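# Separate the phone from its soft case

## Task

Get the phone out of its soft case, then leave the phone and the case resting on the table with a gap of at least one finger's width between them.

## Robot and tools

Robot: two arms on a table. left_arm carries a left hand and right_arm a right hand; the left hand mirrors the right. Base positions in the scene frame: left_arm (+0.003, +0.346, 0) m, right_arm (-0.033, -0.225, 0) m, each turned only slightly about z. A camera stand sits behind the arms. Loose objects may occasionally get a brief push from outside.

Scene frame: origin at table-top height, midway between the nominal bases; +z up, +x out over the table, +y toward left_arm. The arm names do not match image sides. Reported hand positions (metres) and quaternions (wxyz) are in this frame and may be off by a few centimetres, more at long reach.

Hand point axes (right hand): +z runs along the straight fingers toward the tips; +y points out of the palm face (palm surface at y = -0.062); +x goes across the palm away from the thumb. On the left hand +x points toward the thumb. Straight fingertips reach about 0.139 m beyond knuckles at z = -0.017. A rigid mast near the wrist on the palm side (x +0.05 to +0.10, z -0.16 to -0.11, up to y = +0.06; x sign flipped on the left hand) can collide with things. Digit tips have rubber caps.

Tool execute_actions. Argument actions: a list of actions; each action is a list of at most 15 rows, each row one 1/30 s control step. Fewer rows means the last one is held for the remaining steps. Every row has exactly 48 numbers in [-1, 1], covering both arms even when only one moves, in this order: left_arm dx, dy, dz, rx, ry, rz; sixteen left hand motor numbers; left_gripper current_limit, speed; then the same 24 for right_arm and right_gripper.
Pose numbers are an offset, not a pose: they are measured in the axes of that arm's Hand target as it was when the action began. Every row in an action counts from that same starting target, not from the prior row. Scale: 1.0 equals 0.6 m for dx, dy, dz, and 180 degrees for the rotation vector rx, ry, rz. Sending the same offset again moves the arm further. All zeros re-requests the current target. Orientation is clipped each step to within 40 degrees of the measured orientation; position takes priority over orientation. The hand often stops short of the target because of friction, weight and elbow sag (it ends up low); send the remaining distance as a new offset, commanding higher where needed. Tiny moves may not start at all. To stop pushing into something, set the target back beyond where the hand currently is.

Hand motor numbers, in this order: index_abd, index_mcp, index_pip, index_dip, middle_abd, middle_mcp, middle_pip, middle_dip, ring_abd, ring_mcp, ring_pip, ring_dip, thumb_cmc, thumb_axl, thumb_mcp, thumb_ipl. Each is an absolute goal angle mapped linearly between its stops (degrees at +1 / at -1; value that is straight): _abd +60/-60, straight 0.00 (positive swings away from the thumb); _mcp +128/-18, -0.75; _pip +108/-29, -0.58; _dip +117/-21, -0.70 (positive curls toward the palm); thumb_cmc +120/-20, -0.71 (positive brings the thumb in front of the palm); thumb_axl +140/-27, -0.68 (twists the thumb about its own line); thumb_mcp +109/-69, -0.23; thumb_ipl +108/-77, -0.17. A zero is a real goal, so to hold a hand unchanged repeat its hand_goal, current_limit and speed. current_limit maps -1..+1 to 0..550 mA (floor 11 mA; it also caps hinge speed; very low values may not lift a finger). speed sets goal travel at (speed+1)/2 of 8.5 rad/s. Initial values: current_limit +0.4, speed -0.6; the last written values stay active. A finger grips only when its goal sits past the object's surface, with more force the further past it.

Argument cameras: list of names (cam_head_left, cam_head_right, cam_high, cam_left_wrist, cam_right_wrist, all 672x504), ["all"], or [] for none. Omitted: images only when actions is empty. An unknown name rejects the whole call.

Results: for each arm, end-effector position and quaternion, Hand target (the clipped last command, which is where the next offsets count from), joint positions, velocities (possibly a 'within noise' line), and torques (positive toward larger joint values, includes gravity, noisy; numbers 3 and 4 wrap around at ±28 N m). Per hand motor: hand_goal, hand_measured, hand_current_ma (positive pushes toward -1), hand_state (moving, goal, blocked, overload), plus hand_current_limit and hand_speed. A hand motor at 495 mA or above for 5 s accumulated shuts down for 10 s and holds nothing. Motor heat rises from holding loads, reaching far, or pushing at unreachable targets; MOTOR HOT appears at 85 °C, and at 100 °C that arm goes limp for 30 to 60 s or more. While an arm is stopped, hand commands are discarded.

Tool zoom_image: camera (one of the five names) and region [x0, y0, x1, y1] in pixels from the top-left, no more than 504 wide or tall; works only on a camera in the most recent image set.

Tool finished_scene: scene = the current scene's number (integer). It is final and begins the next scene; the goal must still hold with the robot hands off.

Avoid: anything leaving the table, dropping or releasing moving objects, slamming or hard pressing, striking fixed or heavy things, any contact between the two arms, or one hand closing on the other's fingers.

Each tool is called by a JSON object that holds its "method" and its "body".

## Session

{"method": "execute_actions", "body": {"actions": []}}

Scene clock: 0.00 s.
left_arm: end_effector_position=(+0.3891, +0.5096, +0.2364) hand_goal=(+0.000, -0.754, -0.576, -0.696, +0.000, -0.754, -0.576, -0.696, +0.000, -0.754, -0.576, -0.696, -0.714, -0.678, -0.226, -0.168) hand_measured=(+0.000, -0.754, -0.576, -0.696, +0.000, -0.754, -0.576, -0.696, +0.000, -0.754, -0.576, -0.696, -0.714, -0.678, -0.226, -0.168) hand_current_ma=(+0, +0, +0, +0, +0, +0, +0, +0, +0, +0, +0, +0, +0, +0, +0, +0) hand_state=(goal, goal, goal, goal, goal, goal, goal, goal, goal, goal, goal, goal, goal, goal, goal, goal) hand_current_limit=0.40 hand_speed=-0.60 end_effector_quat_wxyz=(+0.221, +0.910, +0.346, -0.054) | right_arm: end_effector_position=(+0.8768, -0.0332, +0.3109) hand_goal=(+0.000, -0.754, -0.576, -0.696, +0.000, -0.754, -0.576, -0.696, +0.000, -0.754, -0.576, -0.696, -0.714, -0.678, -0.226, -0.168) hand_measured=(+0.000, -0.754, -0.576, -0.696, +0.000, -0.754, -0.576, -0.696, +0.000, -0.754, -0.576, -0.696, -0.714, -0.678, -0.226, -0.168) hand_current_ma=(+0, +0, +0, +0, +0, +0, +0, +0, +0, +0, +0, +0, +0, +0, +0, +0) hand_state=(goal, goal, goal, goal, goal, goal, goal, goal, goal, goal, goal, goal, goal, goal, goal, goal) hand_current_limit=0.40 hand_speed=-0.60 end_effector_quat_wxyz=(-0.250, +0.765, +0.214, +0.554)
Joint positions: left_arm=[0.735 1.496 1.297 -1.653 0.367 1.649] | right_arm=[0.205 2.199 2.24 -0.339 -0.475 1.583]
Joint velocities: within noise
Joint torques (N m): no reading
Motor temperatures (°C): left_arm=[25 24 26 25 24 25] | right_arm=[28 27 27 28 27 27]
Heat: left arm: hottest elbow 26 °C; right arm: hottest waist 28 °C.
Hand target: left_arm +0.3938, +0.5139, +0.2465; +0.216, +0.913, +0.344, -0.041 | right_arm +0.8773, -0.0330, +0.3481; -0.249, +0.747, +0.218, +0.576

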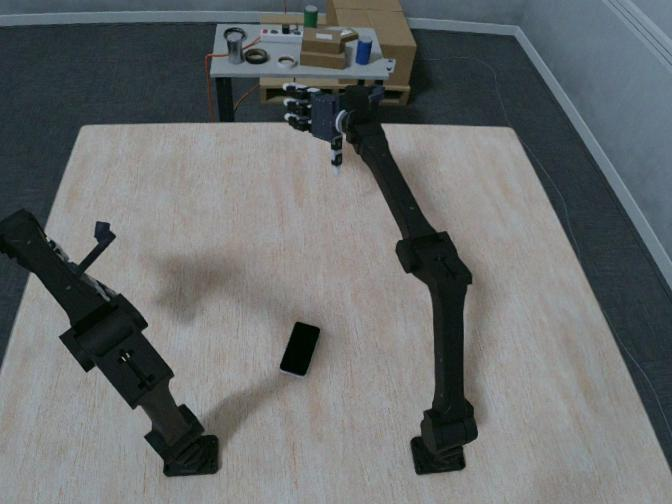

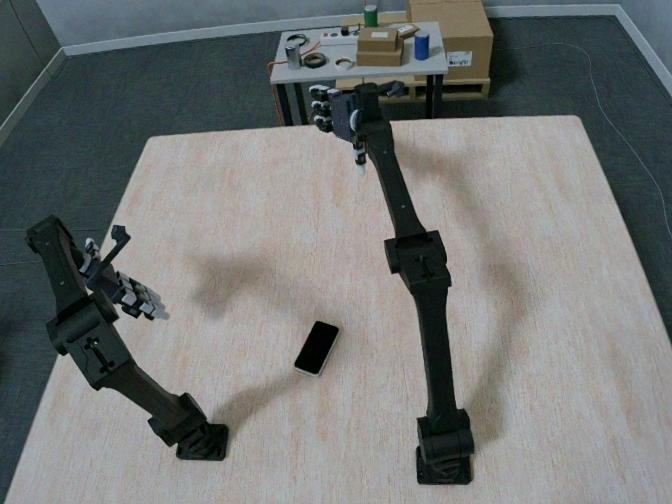

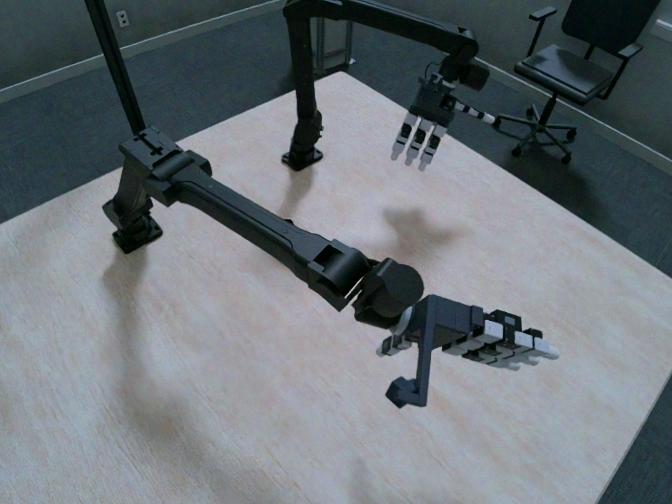

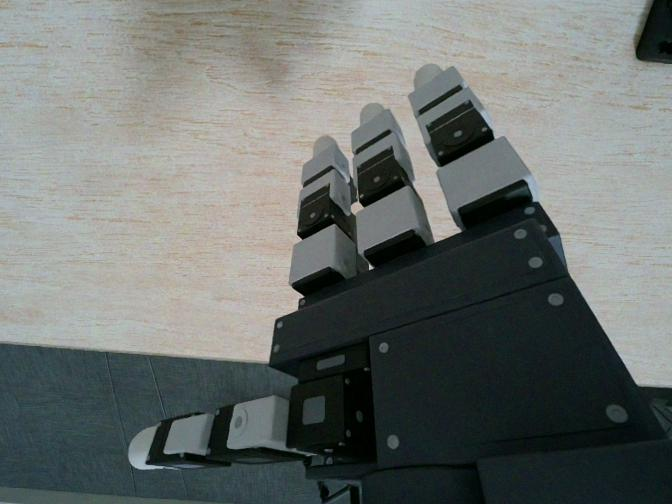

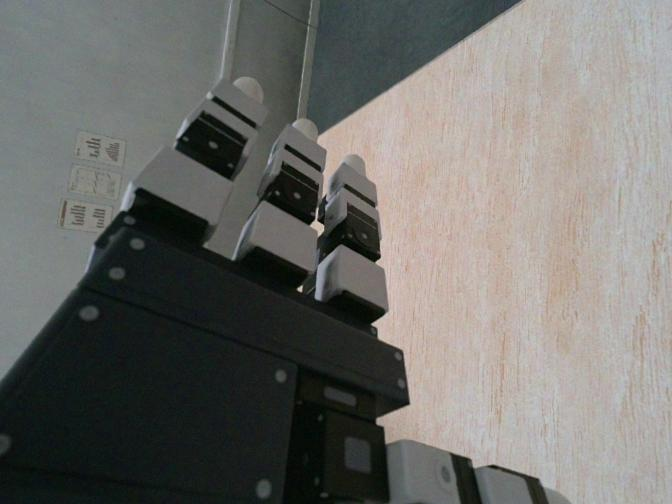

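{"method": "zoom_image", "body": {"camera": "cam_head_right", "region": [270, 300, 370, 390]}}

{"method": "zoom_image", "body": {"camera": "cam_head_left", "region": [250, 300, 350, 390]}}

Scaled by 5.040 from the camera's 672x504 image, which has a finer 960x720 frame.

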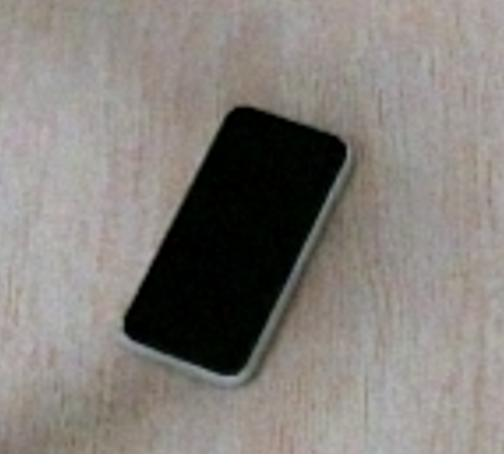

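Scaled by 5.040 from the camera's 672x504 image, which has a finer 960x720 frame.

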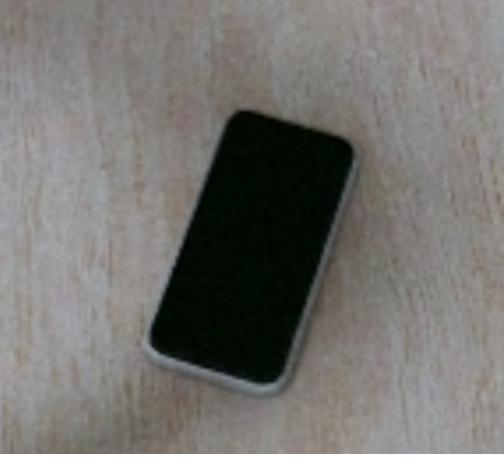

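{"method": "execute_actions", "body": {"actions": [[[0,0,0,0,0,0,0,-0.754,-0.576,-0.696,0,-0.754,-0.576,-0.696,0,-0.754,-0.576,-0.696,-0.714,-0.678,-0.226,-0.168,0.4,-0.6,-0.06,-0.153,-0.188,0,0,0,0,-0.754,-0.576,-0.696,0,-0.754,-0.576,-0.696,0,-0.754,-0.576,-0.696,-0.714,-0.678,-0.226,-0.168,0.4,-0.6]]]}}

Scene clock: 79.27 s.
left_arm: end_effector_position=(+0.3891, +0.5096, +0.2364) hand_goal=(+0.000, -0.754, -0.576, -0.696, +0.000, -0.754, -0.576, -0.696, +0.000, -0.754, -0.576, -0.696, -0.714, -0.678, -0.226, -0.168) hand_measured=(+0.000, -0.754, -0.576, -0.696, +0.000, -0.754, -0.576, -0.696, +0.000, -0.754, -0.576, -0.696, -0.714, -0.678, -0.224, -0.168) hand_current_ma=(+0, +0, +0, +0, +0, +0, +0, +0, +0, +0, +0, +0, +0, +0, +1, +0) hand_state=(goal, goal, goal, goal, goal, goal, goal, goal, goal, goal, goal, goal, goal, goal, goal, goal) hand_current_limit=0.40 hand_speed=-0.60 end_effector_quat_wxyz=(+0.221, +0.910, +0.346, -0.054) | right_arm: end_effector_position=(+0.7255, -0.0408, +0.3391) hand_goal=(+0.000, -0.754, -0.576, -0.696, +0.000, -0.754, -0.576, -0.696, +0.000, -0.754, -0.576, -0.696, -0.714, -0.678, -0.226, -0.168) hand_measured=(-0.002, -0.752, -0.576, -0.696, -0.002, -0.752, -0.576, -0.696, -0.002, -0.752, -0.576, -0.696, -0.714, -0.678, -0.224, -0.168) hand_current_ma=(+0, +0, +0, +0, +0, +0, +0, +0, +0, +0, +0, +0, +0, +0, +0, +0) hand_state=(goal, goal, goal, goal, goal, goal, goal, goal, goal, goal, goal, goal, goal, goal, goal, goal) hand_current_limit=0.40 hand_speed=-0.60 end_effector_quat_wxyz=(-0.245, +0.759, +0.217, +0.563)
Joint positions: left_arm=[0.735 1.496 1.297 -1.653 0.367 1.649] | right_arm=[0.245 1.738 1.587 -0.123 -0.431 1.586]
Joint torques (N m): left_arm=[0.38 -8.88 10.3 -0.27 0.48 0.11] | right_arm=[1.38 -15.09 11.19 3.28 0.03 -0.02]
Motor temperatures (°C): left_arm=[25 26 32 25 25 25] | right_arm=[28 35 39 28 27 26]
Heat: left arm: hottest elbow 32 °C; right arm: hottest elbow 39 °C.
Hand target: left_arm +0.3938, +0.5139, +0.2465; +0.216, +0.913, +0.344, -0.041 | right_arm +0.7274, -0.0328, +0.3484; -0.249, +0.747, +0.218, +0.576
Off the commanded pose: left_arm 0.012 m, 2 deg | right_arm 0.012 m, 2 deg.

{"method": "execute_actions", "body": {"actions": [[[0,0,0,0,0,0,0,-0.754,-0.576,-0.696,0,-0.754,-0.576,-0.696,0,-0.754,-0.576,-0.696,-0.714,-0.678,-0.226,-0.168,0.4,-0.6,-0.101,-0.194,-0.146,0.0042,-0.0708,0.1252,0,-0.754,-0.576,-0.696,0,-0.754,-0.576,-0.696,0,-0.754,-0.576,-0.696,-0.714,-0.678,-0.226,-0.168,0.4,-0.6]]]}}

Scene clock: 87.63 s.
left_arm: end_effector_position=(+0.3891, +0.5096, +0.2364) hand_goal=(+0.000, -0.754, -0.576, -0.696, +0.000, -0.754, -0.576, -0.696, +0.000, -0.754, -0.576, -0.696, -0.714, -0.678, -0.226, -0.168) hand_measured=(+0.000, -0.754, -0.576, -0.696, +0.000, -0.754, -0.576, -0.696, +0.000, -0.754, -0.576, -0.696, -0.714, -0.678, -0.224, -0.168) hand_current_ma=(+0, +0, +0, +0, +0, +0, +0, +0, +0, +0, +0, +0, +0, +0, +1, +0) hand_state=(goal, goal, goal, goal, goal, goal, goal, goal, goal, goal, goal, goal, goal, goal, goal, goal) hand_current_limit=0.40 hand_speed=-0.60 end_effector_quat_wxyz=(+0.221, +0.910, +0.346, -0.054) | right_arm: end_effector_position=(+0.5772, +0.0018, +0.3194) hand_goal=(+0.000, -0.754, -0.576, -0.696, +0.000, -0.754, -0.576, -0.696, +0.000, -0.754, -0.576, -0.696, -0.714, -0.678, -0.226, -0.168) hand_measured=(-0.002, -0.750, -0.576, -0.696, -0.002, -0.750, -0.576, -0.696, -0.002, -0.750, -0.576, -0.696, -0.712, -0.678, -0.224, -0.168) hand_current_ma=(+0, +1, +0, +0, +0, +1, +0, +0, +0, +1, +0, +0, +0, +0, +0, +0) hand_state=(goal, goal, goal, goal, goal, goal, goal, goal, goal, goal, goal, goal, goal, goal, goal, goal) hand_current_limit=0.40 hand_speed=-0.60 end_effector_quat_wxyz=(-0.334, +0.832, +0.103, +0.431)
Joint positions: left_arm=[0.735 1.496 1.297 -1.653 0.367 1.649] | right_arm=[0.359 1.485 1.396 -0.364 -0.387 1.926]
Joint torques (N m): left_arm=[0.44 -8.94 10.29 -0.27 0.48 0.11] | right_arm=[0.73 -11.81 11.11 1.66 -0.03 0.03]
Heat: left arm: hottest elbow 32 °C; right arm: hottest elbow 38 °C.
Hand target: left_arm +0.3938, +0.5139, +0.2465; +0.216, +0.913, +0.344, -0.041 | right_arm +0.5756, +0.0012, +0.3219; -0.335, +0.833, +0.098, +0.429
Off the commanded pose: left_arm 0.012 m, 2 deg | right_arm 0.003 m, 1 deg.

{"method": "execute_actions", "body": {"actions": [[[-0.119,0.093,-0.044,0.0444,-0.0382,-0.1676,0,-0.754,-0.576,-0.696,0,-0.754,-0.576,-0.696,0,-0.754,-0.576,-0.696,-0.714,-0.678,-0.226,-0.168,0.4,-0.6,-0.025,0.12,-0.188,0,0,0,0,-0.754,-0.576,-0.696,0,-0.754,-0.576,-0.696,0,-0.754,-0.576,-0.696,-0.714,-0.678,-0.226,-0.168,0.4,-0.6]]]}}

Scene clock: 142.20 s.
left_arm: end_effector_position=(+0.3719, +0.4488, +0.3049) hand_goal=(+0.000, -0.754, -0.576, -0.696, +0.000, -0.754, -0.576, -0.696, +0.000, -0.754, -0.576, -0.696, -0.714, -0.678, -0.226, -0.168) hand_measured=(+0.000, -0.756, -0.576, -0.696, +0.000, -0.756, -0.576, -0.696, +0.000, -0.756, -0.576, -0.696, -0.716, -0.678, -0.224, -0.168) hand_current_ma=(+0, -1, +0, +0, +0, -1, +0, +0, +0, -1, +0, +0, -1, +0, +2, +0) hand_state=(goal, goal, goal, goal, goal, goal, goal, goal, goal, goal, goal, goal, goal, goal, goal, goal) hand_current_limit=0.40 hand_speed=-0.60 end_effector_quat_wxyz=(+0.176, +0.805, +0.565, -0.028) | right_arm: end_effector_position=(+0.5268, -0.1236, +0.3178) hand_goal=(+0.000, -0.754, -0.576, -0.696, +0.000, -0.754, -0.576, -0.696, +0.000, -0.754, -0.576, -0.696, -0.714, -0.678, -0.226, -0.168) hand_measured=(-0.002, -0.748, -0.576, -0.696, -0.002, -0.748, -0.576, -0.696, -0.002, -0.748, -0.576, -0.696, -0.710, -0.678, -0.224, -0.168) hand_current_ma=(+0, +1, +0, +0, +0, +2, +0, +0, +0, +2, +0, +0, +1, +0, +0, +0) hand_state=(goal, goal, goal, goal, goal, goal, goal, goal, goal, goal, goal, goal, goal, goal, goal, goal) hand_current_limit=0.40 hand_speed=-0.60 end_effector_quat_wxyz=(-0.337, +0.833, +0.093, +0.429)
Joint positions: left_arm=[0.552 1.139 1.198 -1.673 0.356 0.923] | right_arm=[0.123 1.285 1.207 -0.432 -0.59 1.823]
Joint torques (N m): left_arm=[-0.73 -5.19 9.01 0.08 0.31 -0.05] | right_arm=[0.67 -9.05 10.92 1.46 -0.39 -0.18]
Heat: left arm: hottest elbow 34 °C; right arm: hottest elbow 35 °C.
Hand target: left_arm +0.3735, +0.4441, +0.3066; +0.154, +0.801, +0.552, -0.173 | right_arm +0.5256, -0.1238, +0.3218; -0.336, +0.833, +0.098, +0.429
Off the commanded pose: left_arm 0.005 m, 17 deg | right_arm 0.004 m, 1 deg.
joint sent to its limit (left arm) — joint 4 (wrist pitch), lower limit. The joint targets are off in orientation, not in position.

{"method": "execute_actions", "body": {"actions": [[[-0.139,-0.008,0.176,0.0444,-0.0382,-0.1676,0,-0.754,-0.576,-0.696,0,-0.754,-0.576,-0.696,0,-0.754,-0.576,-0.696,-0.714,-0.678,-0.226,-0.168,0.4,-0.6,-0.025,0.12,-0.188,-0.0042,0.0708,-0.1252,0,-0.754,-0.576,-0.696,0,-0.754,-0.576,-0.696,0,-0.754,-0.576,-0.696,-0.714,-0.678,-0.226,-0.168,0.4,-0.6]]]}}

Scene clock: 156.40 s.
left_arm: end_effector_position=(+0.3218, +0.3325, +0.2357) hand_goal=(+0.000, -0.754, -0.576, -0.696, +0.000, -0.754, -0.576, -0.696, +0.000, -0.754, -0.576, -0.696, -0.714, -0.678, -0.226, -0.168) hand_measured=(-0.002, -0.754, -0.576, -0.696, -0.002, -0.754, -0.576, -0.696, -0.002, -0.754, -0.576, -0.696, -0.716, -0.678, -0.222, -0.168) hand_current_ma=(-1, +0, +0, +0, -1, +0, +0, +0, -1, +0, +0, +0, -1, +0, +3, +0) hand_state=(goal, goal, goal, goal, goal, goal, goal, goal, goal, goal, goal, goal, goal, goal, goal, goal) hand_current_limit=0.40 hand_speed=-0.60 end_effector_quat_wxyz=(+0.143, +0.625, +0.742, -0.194) | right_arm: end_effector_position=(+0.4703, -0.2400, +0.3156) hand_goal=(+0.000, -0.754, -0.576, -0.696, +0.000, -0.754, -0.576, -0.696, +0.000, -0.754, -0.576, -0.696, -0.714, -0.678, -0.226, -0.168) hand_measured=(-0.002, -0.748, -0.576, -0.696, -0.002, -0.748, -0.576, -0.696, -0.002, -0.748, -0.576, -0.696, -0.710, -0.678, -0.224, -0.168) hand_current_ma=(+0, +1, +0, +0, +0, +2, +0, +0, +0, +2, +0, +0, +1, +0, +0, +0) hand_state=(goal, goal, goal, goal, goal, goal, goal, goal, goal, goal, goal, goal, goal, goal, goal, goal) hand_current_limit=0.40 hand_speed=-0.60 end_effector_quat_wxyz=(-0.257, +0.756, +0.215, +0.563)
Joint positions: left_arm=[0.132 0.996 0.988 -1.674 0.474 0.005] | right_arm=[-0.172 1.043 0.845 -0.163 -0.846 1.447]
Joint torques (N m): left_arm=[-0.73 -2.78 11.47 -0.03 0.6 -0.07] | right_arm=[-0.56 -4.78 10.58 3 -0.41 -0.23]
Motor temperatures (°C): left_arm=[25 25 34 25 25 25] | right_arm=[28 30 36 27 27 26]
Heat: left arm: hottest elbow 34 °C; right arm: hottest elbow 36 °C.
Hand target: left_arm +0.3303, +0.3302, +0.2495; +0.081, +0.627, +0.718, -0.292 | right_arm +0.4756, -0.2488, +0.3218; -0.249, +0.747, +0.218, +0.576
Off the commanded pose: left_arm 0.016 m, 14 deg | right_arm 0.012 m, 2 deg.
joint sent to its limit (left arm) — joint 4 (wrist pitch), lower limit. The joint targets are off in orientation, not in position.

{"method": "execute_actions", "body": {"actions": [[[-0.14,-0.043,0.166,0.0444,-0.0382,-0.1676,0,-0.89,0.43,-0.014,0,-0.89,0.43,-0.014,0,-1,-0.9,-0.696,0.671,-0.68,-0.169,-0.168,0.4,-0.4,0,0,0,0,0,0,0,-0.754,-0.576,-0.696,0,-0.754,-0.576,-0.696,0,-0.754,-0.576,-0.696,-0.714,-0.678,-0.226,-0.168,0.4,-0.6]]]}}

Scene clock: 163.37 s.
left_arm: end_effector_position=(+0.2836, +0.2117, +0.1945) hand_goal=(+0.000, -0.890, +0.430, -0.014, +0.000, -0.890, +0.430, -0.014, +0.000, -1.000, -0.900, -0.696, +0.670, -0.680, -0.170, -0.168) hand_measured=(-0.004, -0.882, +0.426, -0.018, -0.004, -0.882, +0.426, -0.018, -0.002, -0.988, -0.894, -0.696, +0.662, -0.678, -0.168, -0.168) hand_current_ma=(-2, +10, -3, -2, -2, +9, -4, -3, -1, +15, +6, +0, -7, +2, +1, +0) hand_state=(goal, goal, goal, goal, goal, goal, goal, goal, goal, goal, goal, goal, goal, goal, goal, goal) hand_current_limit=0.40 hand_speed=-0.40 end_effector_quat_wxyz=(-0.012, +0.397, +0.828, -0.395) | right_arm: end_effector_position=(+0.4714, -0.2403, +0.3182) hand_goal=(+0.000, -0.754, -0.576, -0.696, +0.000, -0.754, -0.576, -0.696, +0.000, -0.754, -0.576, -0.696, -0.714, -0.678, -0.226, -0.168) hand_measured=(-0.002, -0.748, -0.576, -0.696, -0.002, -0.748, -0.576, -0.696, -0.002, -0.748, -0.576, -0.696, -0.710, -0.678, -0.224, -0.168) hand_current_ma=(+0, +1, +0, +0, +0, +2, +0, +0, +0, +2, +0, +0, +1, +0, +0, +0) hand_state=(goal, goal, goal, goal, goal, goal, goal, goal, goal, goal, goal, goal, goal, goal, goal, goal) hand_current_limit=0.40 hand_speed=-0.60 end_effector_quat_wxyz=(-0.257, +0.752, +0.218, +0.567)
Joint positions: left_arm=[-0.241 1.201 1.044 -1.673 0.779 -0.794] | right_arm=[-0.174 1.044 0.845 -0.151 -0.852 1.447]
Joint torques (N m): left_arm=[-0.5 -5.36 13.01 -0.29 0.84 -0.03] | right_arm=[-0.56 -4.54 10.44 3.02 -0.4 -0.18]
Heat: left arm: hottest elbow 34 °C; right arm: hottest elbow 36 °C.
Hand target: left_arm +0.2979, +0.2055, +0.2169; +0.002, +0.404, +0.828, -0.388 | right_arm +0.4756, -0.2489, +0.3218; -0.249, +0.748, +0.218, +0.576
Off the commanded pose: left_arm 0.027 m, 2 deg | right_arm 0.010 m, 2 deg.
joint sent to its limit (left arm) — joint 4 (wrist pitch), lower limit. The joint targets still meet the commanded pose.

{"method": "execute_actions", "body": {"actions": [[[-0.082,-0.073,0.144,0.0444,-0.0382,-0.1676,0,-0.89,0.43,-0.014,0,-0.89,0.43,-0.014,0,-1,-0.9,-0.696,0.671,-0.68,0.169,-0.168,0.4,-0.4,0,0,0,0,0,0,0,-0.754,-0.576,-0.696,0,-0.754,-0.576,-0.696,0,-0.754,-0.576,-0.696,-0.714,-0.678,-0.226,-0.168,0.4,-0.6]]], "cameras": ["cam_head_left","cam_head_right","cam_high","cam_left_wrist"]}}

Scene clock: 170.00 s.
left_arm: end_effector_position=(+0.2704, +0.1064, +0.1932) hand_goal=(+0.000, -0.890, +0.430, -0.014, +0.000, -0.890, +0.430, -0.014, +0.000, -1.000, -0.900, -0.696, +0.670, -0.680, +0.168, -0.168) hand_measured=(-0.004, -0.880, +0.428, -0.016, -0.002, -0.882, +0.428, -0.018, -0.002, -0.988, -0.894, -0.696, +0.668, -0.678, +0.166, -0.168) hand_current_ma=(-2, +11, -2, -2, -2, +11, -2, -3, -1, +16, +6, +0, -2, +1, -1, +0) hand_state=(goal, goal, goal, goal, goal, goal, goal, goal, goal, goal, goal, goal, goal, goal, goal, goal) hand_current_limit=0.40 hand_speed=-0.40 end_effector_quat_wxyz=(-0.107, +0.157, +0.861, -0.472) | right_arm: end_effector_position=(+0.4714, -0.2403, +0.3182) hand_goal=(+0.000, -0.754, -0.576, -0.696, +0.000, -0.754, -0.576, -0.696, +0.000, -0.754, -0.576, -0.696, -0.714, -0.678, -0.226, -0.168) hand_measured=(-0.002, -0.748, -0.576, -0.696, -0.002, -0.748, -0.576, -0.696, -0.002, -0.748, -0.576, -0.696, -0.710, -0.678, -0.224, -0.168) hand_current_ma=(+0, +1, +0, +0, +0, +2, +0, +0, +0, +2, +0, +0, +1, +0, +0, +0) hand_state=(goal, goal, goal, goal, goal, goal, goal, goal, goal, goal, goal, goal, goal, goal, goal, goal) hand_current_limit=0.40 hand_speed=-0.60 end_effector_quat_wxyz=(-0.257, +0.752, +0.218, +0.567)
Joint positions: left_arm=[-0.453 1.309 1.089 -1.298 1.01 -1.675] | right_arm=[-0.174 1.044 0.845 -0.151 -0.852 1.447]
Joint torques (N m): left_arm=[-0.67 -7.12 10.55 0.77 0.84 -0.07] | right_arm=[-0.56 -4.54 10.43 3.02 -0.4 -0.18]
Heat: left arm: hottest elbow 34 °C; right arm: hottest elbow 36 °C.
Hand target: left_arm +0.2747, +0.1007, +0.2002; -0.078, +0.151, +0.874, -0.455 | right_arm +0.4756, -0.2489, +0.3218; -0.249, +0.748, +0.218, +0.576
Off the commanded pose: left_arm 0.010 m, 4 deg | right_arm 0.010 m, 2 deg.
camera_calibration:
cam_left_wrist: T_world_to_cam=[[0.658651, -0.600565, 0.453322, -0.236622], [-0.184606, 0.455074, 0.871107, -0.218661], [-0.729452, -0.657442, 0.188867, 0.358709], [0, 0, 0, 1]] pos_world=[0.377146, 0.19323, 0.229995]
Images, in order (width x height): cam_head_left 672x504, cam_head_right 672x504, cam_high 672x504, cam_left_wrist 672x504.

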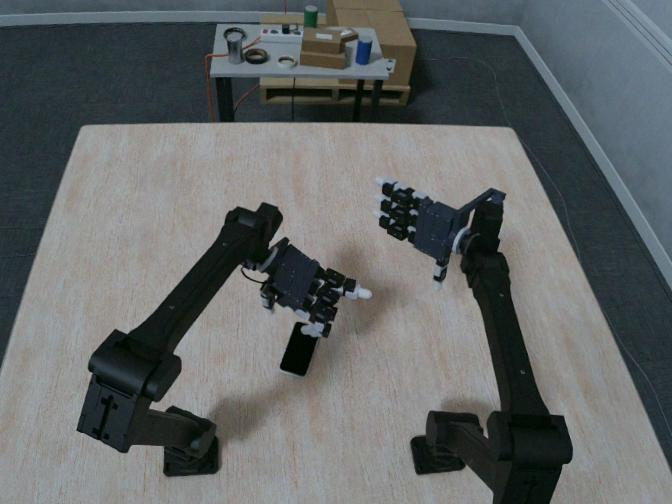

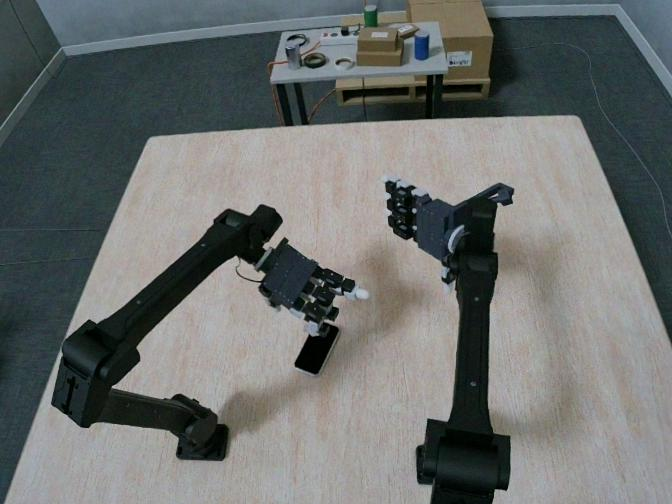

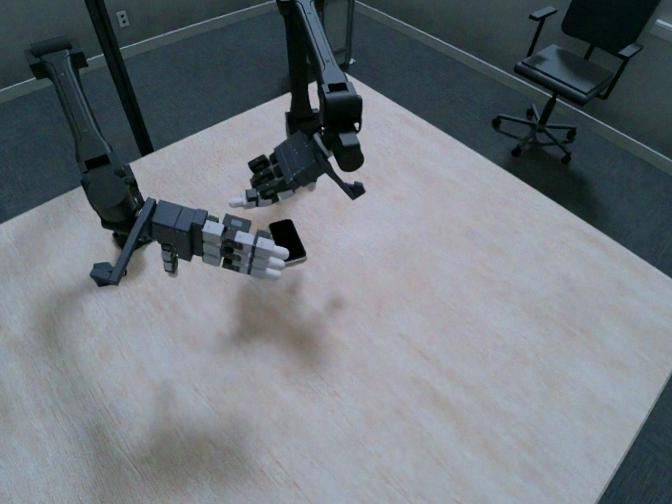

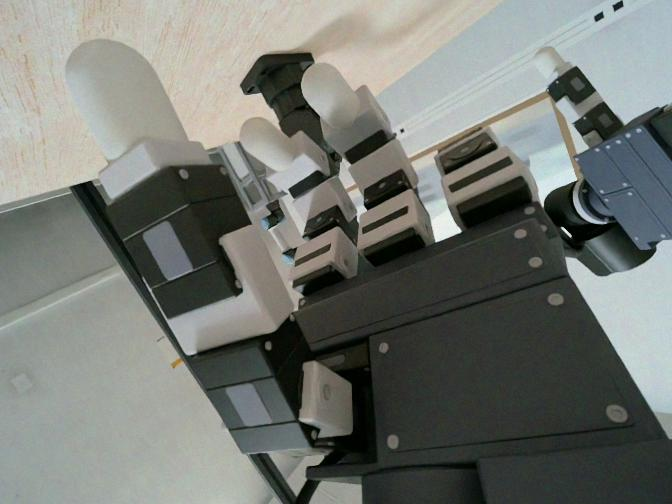

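{"method": "execute_actions", "body": {"actions": [[[0,0,0,0,0,0,0,-0.89,0.43,-0.014,0,-0.89,0.43,-0.014,0,-1,-0.9,-0.696,0.671,-0.68,0.169,-0.168,0.4,-0.4,-0.052,-0.133,-0.163,0,0,0,0,-0.754,-0.576,-0.696,0,-0.754,-0.576,-0.696,0,-0.754,-0.576,-0.696,-0.714,-0.678,-0.226,-0.168,0.4,-0.6]]], "cameras": ["cam_head_left","cam_head_right","cam_right_wrist"]}}

{"method": "zoom_image", "body": {"camera": "cam_head_left", "region": [240, 220, 400, 400]}}

{"method": "zoom_image", "body": {"camera": "cam_head_right", "region": [240, 220, 400, 400]}}

Scene clock: 179.00 s.
left_arm: end_effector_position=(+0.2777, +0.1051, +0.1980) hand_goal=(+0.000, -0.890, +0.430, -0.014, +0.000, -0.890, +0.430, -0.014, +0.000, -1.000, -0.900, -0.696, +0.670, -0.680, +0.168, -0.168) hand_measured=(-0.004, -0.880, +0.428, -0.016, -0.002, -0.882, +0.428, -0.018, -0.002, -0.988, -0.894, -0.696, +0.668, -0.678, +0.166, -0.168) hand_current_ma=(-2, +11, -2, -2, -2, +11, -2, -3, -1, +16, +6, +0, -2, +1, -1, +0) hand_state=(goal, goal, goal, goal, goal, goal, goal, goal, goal, goal, goal, goal, goal, goal, goal, goal) hand_current_limit=0.40 hand_speed=-0.40 end_effector_quat_wxyz=(-0.081, +0.145, +0.875, -0.454) | right_arm: end_effector_position=(+0.3461, -0.2426, +0.3169) hand_goal=(+0.000, -0.754, -0.576, -0.696, +0.000, -0.754, -0.576, -0.696, +0.000, -0.754, -0.576, -0.696, -0.714, -0.678, -0.226, -0.168) hand_measured=(-0.002, -0.750, -0.576, -0.696, -0.002, -0.750, -0.576, -0.696, -0.002, -0.750, -0.576, -0.696, -0.710, -0.678, -0.224, -0.168) hand_current_ma=(+0, +1, +0, +0, +0, +1, +0, +0, +0, +1, +0, +0, +1, +0, +0, +0) hand_state=(goal, goal, goal, goal, goal, goal, goal, goal, goal, goal, goal, goal, goal, goal, goal, goal) hand_current_limit=0.40 hand_speed=-0.60 end_effector_quat_wxyz=(-0.255, +0.747, +0.218, +0.574)
Joint positions: left_arm=[-0.47 1.28 1.089 -1.221 0.95 -1.776] | right_arm=[-0.288 0.646 0.649 -0.378 -0.958 1.393]
Joint torques (N m): left_arm=[-0.73 -7.36 8.9 0.98 0.78 -0.1] | right_arm=[-0.5 -0.62 11.33 1.32 -0.46 -0.23]
Heat: left arm: hottest elbow 34 °C; right arm: hottest elbow 36 °C.
Hand target: left_arm +0.2747, +0.1007, +0.2001; -0.078, +0.151, +0.874, -0.454 | right_arm +0.3456, -0.2487, +0.3219; -0.249, +0.748, +0.218, +0.576
Off the commanded pose: left_arm 0.006 m, 1 deg | right_arm 0.008 m, 1 deg.
camera_calibration:
cam_right_wrist: T_world_to_cam=[[0.189755, -0.475204, -0.859171, 0.129181], [-0.977982, -0.0140633, -0.208216, 0.358145], [0.0868626, 0.879763, -0.467409, 0.45461], [0, 0, 0, 1]] pos_world=[0.286258, -0.333525, 0.398049]
Images, in order (width x height): cam_head_left 672x504, cam_head_right 672x504, cam_right_wrist 672x504.

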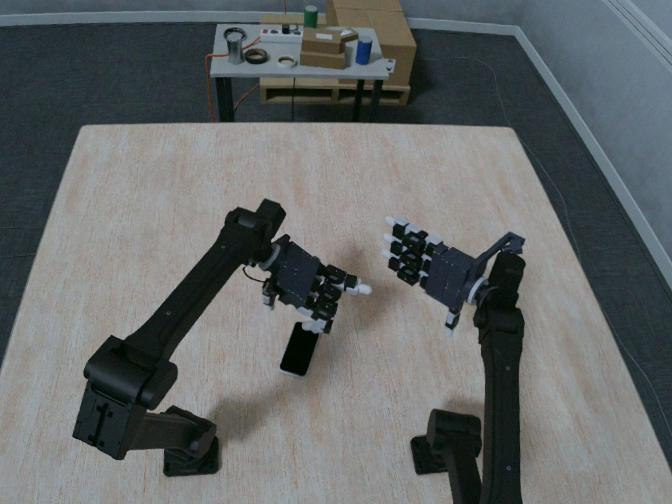

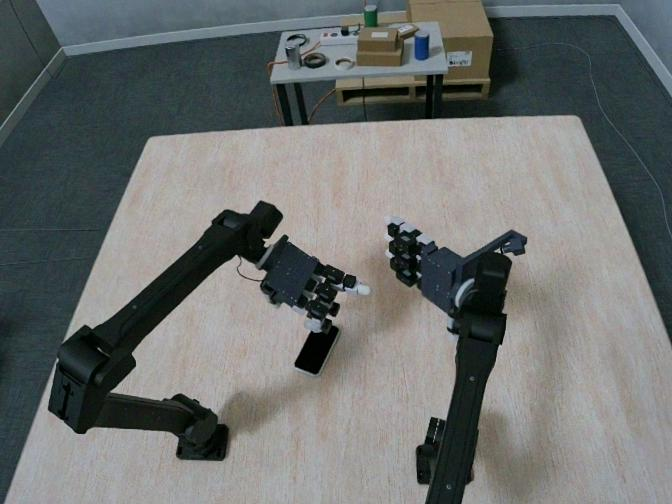

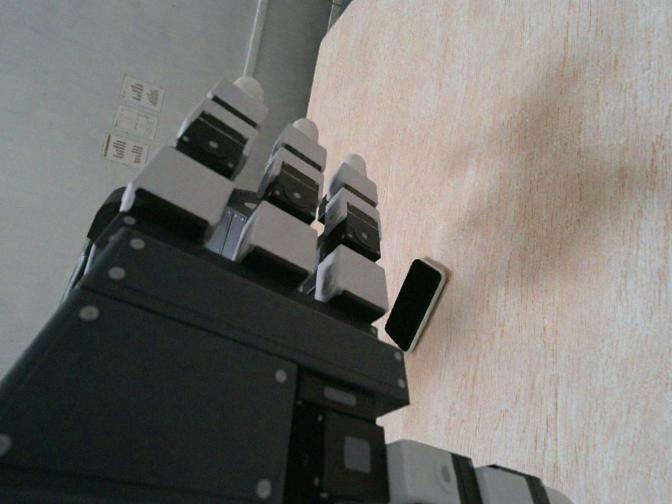

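Scaled by 2.800 from the camera's 672x504 image, which has a finer 960x720 frame.

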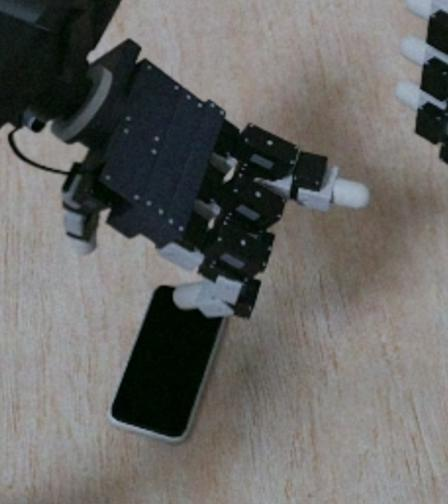

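Scaled by 2.800 from the camera's 672x504 image, which has a finer 960x720 frame.

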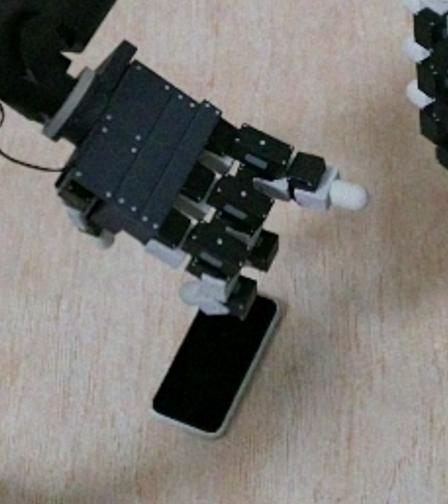

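{"method": "zoom_image", "body": {"camera": "cam_right_wrist", "region": [370, 240, 470, 370]}}

Scaled by 3.877 from the camera's 672x504 image, which has a finer 960x720 frame.

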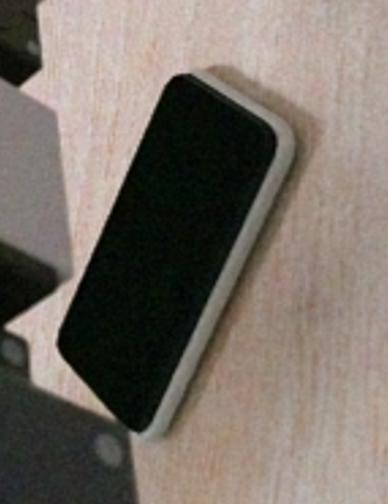

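{"method": "execute_actions", "body": {"actions": [[[0.112,0.113,-0.304,0,0,0,0,-0.89,0.43,-0.014,0,-0.89,0.43,-0.014,0,-1,-0.9,-0.696,0.671,-0.68,0.169,-0.168,0.4,-0.4,0,0,0,0,0,0,0,-0.754,-0.576,-0.696,0,-0.754,-0.576,-0.696,0,-0.754,-0.576,-0.696,-0.714,-0.678,-0.226,-0.168,0.4,-0.6]],[[0,0,0,0,0,0,0,-0.89,0.43,-0.014,0,-0.89,0.43,-0.014,0,-1,-0.9,-0.696,0.671,-0.68,0.169,-0.168,0.4,-0.4,-0.148,-0.253,0.253,0,0,0,0,-0.754,-0.576,-0.696,0,-0.754,-0.576,-0.696,0,-0.754,-0.576,-0.696,-0.714,-0.678,-0.226,-0.168,0.4,-0.6]]], "cameras": ["cam_head_left","cam_head_right","cam_right_wrist"]}}

Scene clock: 194.53 s.
left_arm: end_effector_position=(+0.2615, +0.2947, +0.2301) hand_goal=(+0.000, -0.890, +0.430, -0.014, +0.000, -0.890, +0.430, -0.014, +0.000, -1.000, -0.900, -0.696, +0.670, -0.680, +0.168, -0.168) hand_measured=(-0.002, -0.880, +0.428, -0.016, -0.002, -0.882, +0.428, -0.018, -0.002, -0.988, -0.894, -0.696, +0.670, -0.678, +0.168, -0.168) hand_current_ma=(-1, +11, -1, -2, -1, +11, -2, -3, -1, +16, +6, +0, +0, +1, +0, +0) hand_state=(goal, goal, goal, goal, goal, goal, goal, goal, goal, goal, goal, goal, goal, goal, goal, goal) hand_current_limit=0.40 hand_speed=-0.40 end_effector_quat_wxyz=(+0.006, +0.087, +0.918, -0.388) | right_arm: end_effector_position=(+0.3341, -0.0497, +0.2070) hand_goal=(+0.000, -0.754, -0.576, -0.696, +0.000, -0.754, -0.576, -0.696, +0.000, -0.754, -0.576, -0.696, -0.714, -0.678, -0.226, -0.168) hand_measured=(-0.002, -0.754, -0.576, -0.696, -0.004, -0.754, -0.576, -0.696, -0.004, -0.754, -0.576, -0.696, -0.712, -0.678, -0.224, -0.168) hand_current_ma=(+0, +0, +0, +0, +0, +0, +0, +0, +0, +0, +0, +0, +0, +0, +0, +0) hand_state=(goal, goal, goal, goal, goal, goal, goal, goal, goal, goal, goal, goal, goal, goal, goal, goal) hand_current_limit=0.40 hand_speed=-0.60 end_effector_quat_wxyz=(-0.259, +0.762, +0.232, +0.546)
Joint positions: left_arm=[0.026 1.082 1.057 -1.668 0.789 -1.289] | right_arm=[0.584 0.807 0.422 0.109 -0.15 1.677]
Joint torques (N m): left_arm=[1.44 -4.07 12.79 -0.28 0.64 0.2] | right_arm=[1.9 -1.79 11.75 3.48 0.15 -0.03]
Heat: left arm: hottest elbow 34 °C; right arm: hottest elbow 36 °C.
Hand target: left_arm +0.2744, +0.3006, +0.2495; -0.078, +0.151, +0.875, -0.454 | right_arm +0.3456, -0.0389, +0.2222; -0.249, +0.747, +0.218, +0.576
Off the commanded pose: left_arm 0.024 m, 15 deg | right_arm 0.022 m, 4 deg.
joint sent to its limit (left arm) — joint 4 (wrist pitch), lower limit. The joint targets are off in orientation, not in position.
camera_calibration:
cam_right_wrist: T_world_to_cam=[[0.159625, -0.494189, -0.854574, 0.13681], [-0.986682, -0.0524425, -0.153974, 0.316024], [0.0312764, 0.867771, -0.495979, 0.2584], [0, 0, 0, 1]] pos_world=[0.281895, -0.140049, 0.293734]
Images, in order (width x height): cam_head_left 672x504, cam_head_right 672x504, cam_right_wrist 672x504.

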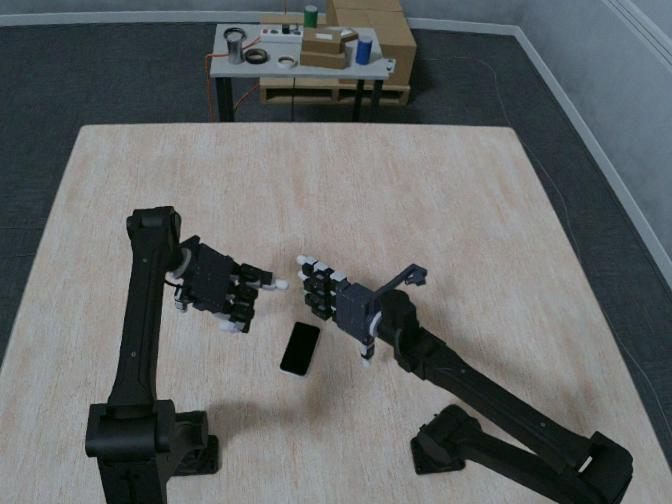

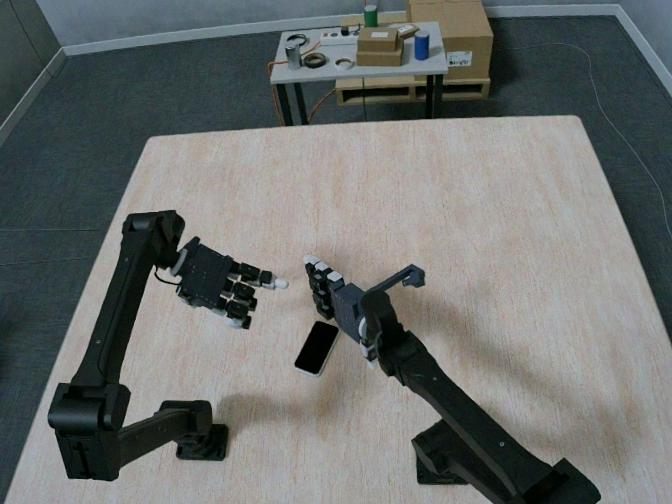

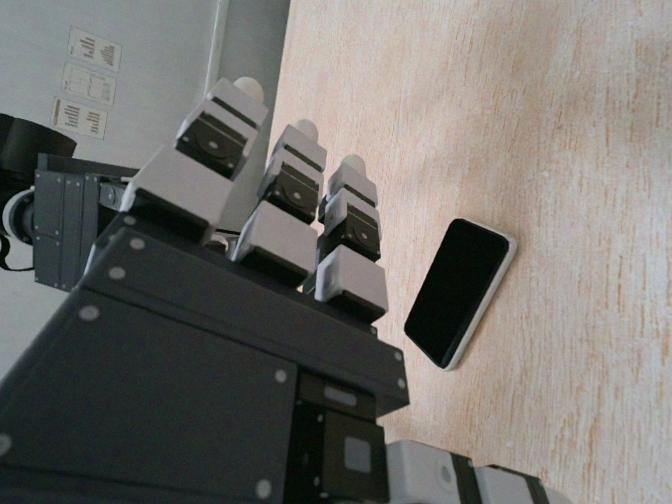

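{"method": "zoom_image", "body": {"camera": "cam_right_wrist", "region": [395, 210, 525, 380]}}

{"method": "zoom_image", "body": {"camera": "cam_right_wrist", "region": [425, 320, 485, 380]}}

Scaled by 2.965 from the camera's 672x504 image, which has a finer 960x720 frame.

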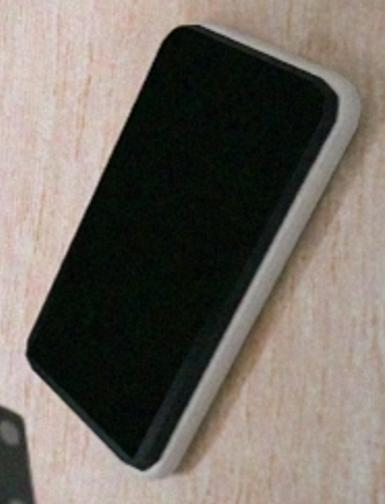

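Scaled by 8.400 from the camera's 672x504 image, which has a finer 960x720 frame.

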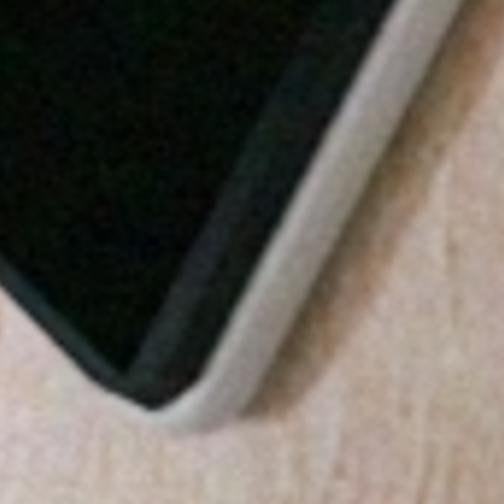

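{"method": "execute_actions", "body": {"actions": [[[0,0,0,0,0,0,0,-0.89,0.43,-0.014,0,-0.89,0.43,-0.014,0,-1,-0.9,-0.696,0.671,-0.68,0.169,-0.168,0.4,-0.4,0,0,0,0,0,0,0,-0.754,-0.576,-0.696,0,-0.754,-0.576,-0.696,0,-0.754,-0.576,-0.696,-0.714,-0.678,-0.95,-0.8,0.4,-0.2]],[[0,0,0,0,0,0,0,-0.89,0.43,-0.014,0,-0.89,0.43,-0.014,0,-1,-0.9,-0.696,0.671,-0.68,0.169,-0.168,0.4,-0.4,-0.099,0.006,0.093,0,0,0,0,-0.754,-0.576,-0.696,0,-0.754,-0.576,-0.696,0,-0.754,-0.576,-0.696,-0.714,-0.678,-0.95,-0.8,0.4,-0.2]]], "cameras": ["cam_right_wrist"]}}

Scene clock: 219.30 s.
left_arm: end_effector_position=(+0.2616, +0.2947, +0.2301) hand_goal=(+0.000, -0.890, +0.430, -0.014, +0.000, -0.890, +0.430, -0.014, +0.000, -1.000, -0.900, -0.696, +0.670, -0.680, +0.168, -0.168) hand_measured=(-0.002, -0.880, +0.428, -0.016, -0.002, -0.882, +0.428, -0.018, -0.002, -0.988, -0.894, -0.696, +0.670, -0.678, +0.168, -0.168) hand_current_ma=(-1, +11, -1, -2, -1, +11, -2, -3, -1, +16, +6, +0, +0, +1, +0, +0) hand_state=(goal, goal, goal, goal, goal, goal, goal, goal, goal, goal, goal, goal, goal, goal, goal, goal) hand_current_limit=0.40 hand_speed=-0.40 end_effector_quat_wxyz=(+0.006, +0.087, +0.918, -0.388) | right_arm: end_effector_position=(+0.3714, -0.0194, +0.1405) hand_goal=(+0.000, -0.754, -0.576, -0.696, +0.000, -0.754, -0.576, -0.696, +0.000, -0.754, -0.576, -0.696, -0.714, -0.678, -0.950, -0.800) hand_measured=(-0.002, -0.754, -0.576, -0.696, -0.004, -0.754, -0.576, -0.696, -0.004, -0.754, -0.576, -0.696, -0.712, -0.678, -0.940, -0.796) hand_current_ma=(+0, +0, +0, +0, +0, +0, +0, +0, +0, +0, +0, +0, +0, +0, +6, +1) hand_state=(goal, goal, goal, goal, goal, goal, goal, goal, goal, goal, goal, goal, goal, goal, goal, goal) hand_current_limit=0.40 hand_speed=-0.20 end_effector_quat_wxyz=(-0.239, +0.760, +0.219, +0.563)
Joint positions: left_arm=[0.026 1.082 1.057 -1.668 0.789 -1.288] | right_arm=[0.636 1.191 0.397 0.539 -0.045 1.68]
Joint torques (N m): left_arm=[1.38 -4.07 12.79 -0.28 0.64 0.2] | right_arm=[1.73 -4.66 9.31 3.44 0.19 -0.06]
Heat: left arm: hottest elbow 38 °C; right arm: hottest elbow 37 °C.
Hand target: left_arm +0.2744, +0.3006, +0.2495; -0.078, +0.151, +0.874, -0.454 | right_arm +0.3755, -0.0093, +0.1521; -0.249, +0.747, +0.218, +0.576
Off the commanded pose: left_arm 0.024 m, 15 deg | right_arm 0.016 m, 2 deg.
joint sent to its limit (left arm) — joint 4 (wrist pitch), lower limit. The joint targets are off in orientation, not in position.
camera_calibration:
cam_right_wrist: T_world_to_cam=[[0.160061, -0.509157, -0.84566, 0.0873567], [-0.983052, -0.00465015, -0.183266, 0.347892], [0.0893787, 0.860661, -0.501272, 0.177088], [0, 0, 0, 1]] pos_world=[0.312186, -0.106317, 0.2264]
Images, in order (width x height): cam_right_wrist 672x504.

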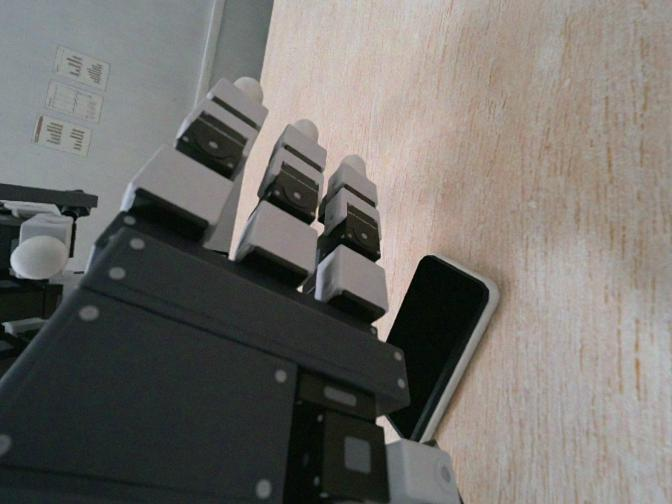

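{"method": "zoom_image", "body": {"camera": "cam_right_wrist", "region": [440, 240, 510, 310]}}

{"method": "zoom_image", "body": {"camera": "cam_right_wrist", "region": [390, 380, 450, 440]}}

Scaled by 7.200 from the camera's 672x504 image, which has a finer 960x720 frame.

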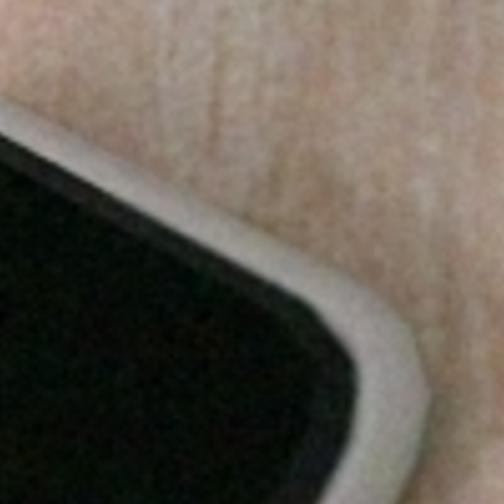

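Scaled by 8.400 from the camera's 672x504 image, which has a finer 960x720 frame.

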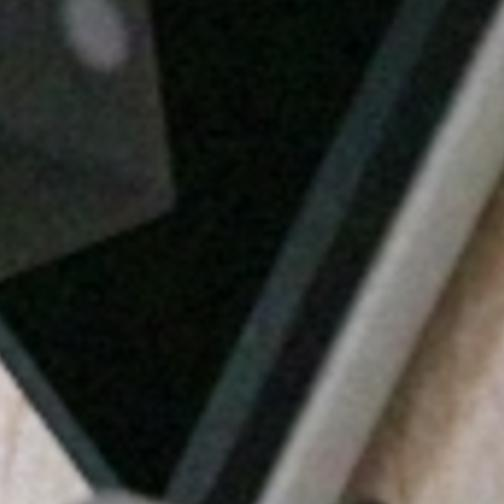

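{"method": "execute_actions", "body": {"actions": [[[0,0,0,0,0,0,0,-0.89,0.43,-0.014,0,-0.89,0.43,-0.014,0,-1,-0.9,-0.696,0.671,-0.68,0.169,-0.168,0.4,-0.4,0.09,0.1,-0.15,0,0,0,0,-0.754,-0.576,-0.696,0,-0.754,-0.576,-0.696,0,-0.754,-0.576,-0.696,-0.714,-0.678,-0.95,-0.8,0.4,-0.2]]], "cameras": ["cam_right_wrist","cam_high","cam_head_right","cam_head_left"]}}

{"method": "zoom_image", "body": {"camera": "cam_high", "region": [255, 205, 325, 275]}}

Scene clock: 234.90 s.
left_arm: end_effector_position=(+0.2616, +0.2947, +0.2301) hand_goal=(+0.000, -0.890, +0.430, -0.014, +0.000, -0.890, +0.430, -0.014, +0.000, -1.000, -0.900, -0.696, +0.670, -0.680, +0.168, -0.168) hand_measured=(-0.002, -0.880, +0.428, -0.016, -0.002, -0.882, +0.428, -0.018, -0.002, -0.988, -0.894, -0.696, +0.670, -0.678, +0.168, -0.168) hand_current_ma=(-1, +11, -1, -2, -1, +11, -2, -3, -1, +16, +6, +0, +0, +1, +0, +0) hand_state=(goal, goal, goal, goal, goal, goal, goal, goal, goal, goal, goal, goal, goal, goal, goal, goal) hand_current_limit=0.40 hand_speed=-0.40 end_effector_quat_wxyz=(+0.006, +0.087, +0.918, -0.388) | right_arm: end_effector_position=(+0.3466, -0.1073, +0.1927) hand_goal=(+0.000, -0.754, -0.576, -0.696, +0.000, -0.754, -0.576, -0.696, +0.000, -0.754, -0.576, -0.696, -0.714, -0.678, -0.950, -0.800) hand_measured=(-0.002, -0.754, -0.576, -0.696, -0.004, -0.754, -0.576, -0.696, -0.004, -0.752, -0.576, -0.696, -0.712, -0.678, -0.940, -0.796) hand_current_ma=(+0, +0, +0, +0, +0, +0, +0, +0, +0, +0, +0, +0, +0, +0, +5, +1) hand_state=(goal, goal, goal, goal, goal, goal, goal, goal, goal, goal, goal, goal, goal, goal, goal, goal) hand_current_limit=0.40 hand_speed=-0.20 end_effector_quat_wxyz=(-0.254, +0.756, +0.217, +0.562)
Joint positions: left_arm=[0.026 1.082 1.057 -1.668 0.789 -1.288] | right_arm=[0.356 0.774 0.35 0.169 -0.339 1.629]
Joint torques (N m): left_arm=[1.44 -4.13 12.79 -0.28 0.64 0.2] | right_arm=[-0.5 -1.67 13.52 1.76 -0.17 -0.24]
Motor temperatures (°C): left_arm=[25 24 40 24 25 25] | right_arm=[28 28 36 28 27 26]
Heat: left arm: hottest elbow 40 °C; right arm: hottest elbow 36 °C.
Hand target: left_arm +0.2744, +0.3006, +0.2495; -0.078, +0.151, +0.874, -0.454 | right_arm +0.3574, -0.1100, +0.2163; -0.249, +0.747, +0.218, +0.576
Off the commanded pose: left_arm 0.024 m, 15 deg | right_arm 0.026 m, 2 deg.
joint sent to its limit (left arm) — joint 4 (wrist pitch), lower limit. The joint targets are off in orientation, not in position.
camera_calibration:
cam_right_wrist: T_world_to_cam=[[0.165557, -0.483751, -0.859404, 0.0942702], [-0.983465, -0.0161293, -0.180377, 0.330959], [0.0733961, 0.875057, -0.478423, 0.283715], [0, 0, 0, 1]] pos_world=[0.289056, -0.197325, 0.27645]
Images, in order (width x height): cam_head_left 672x504, cam_head_right 672x504, cam_high 672x504, cam_right_wrist 672x504.

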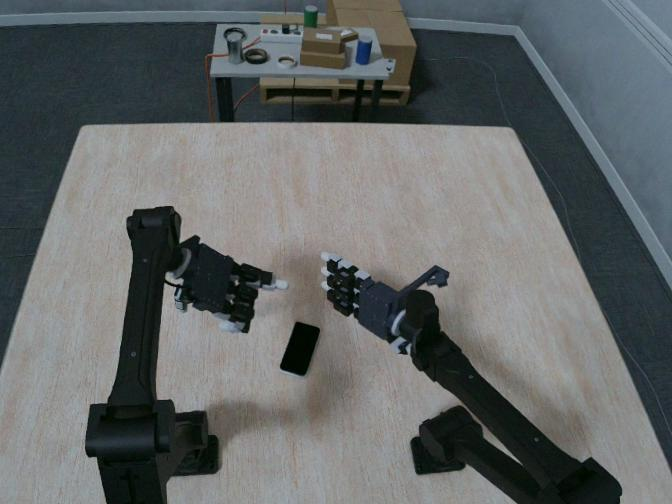

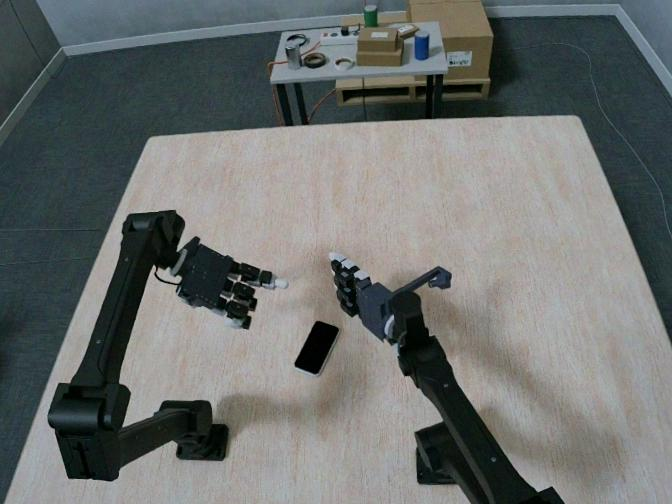

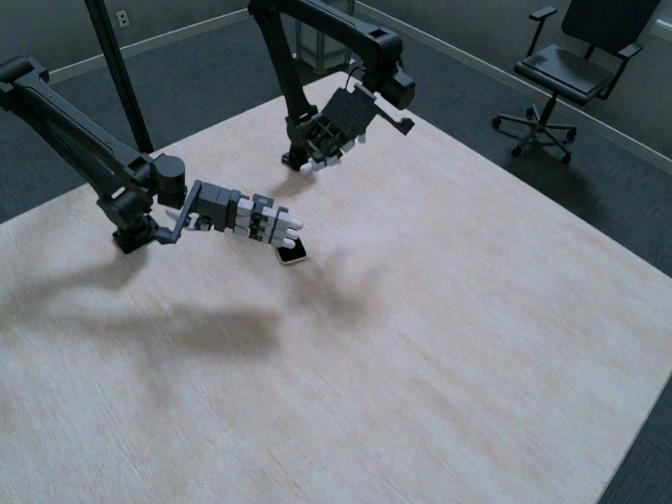

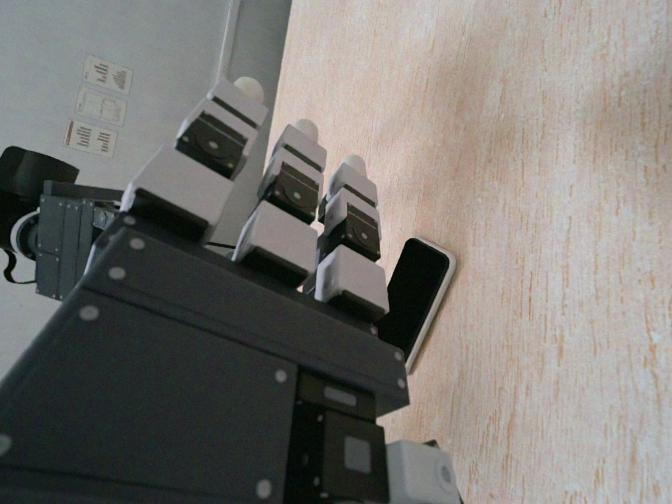

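Scaled by 7.200 from the camera's 672x504 image, which has a finer 960x720 frame.

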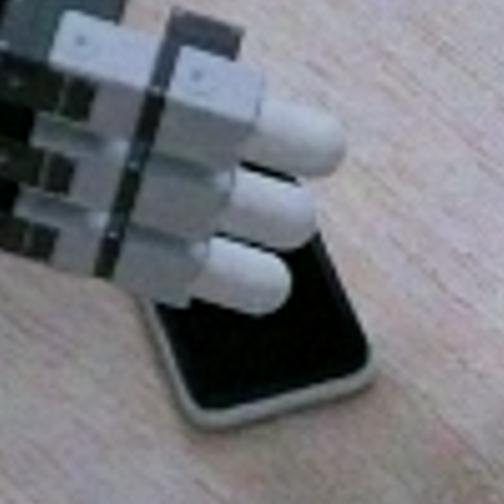

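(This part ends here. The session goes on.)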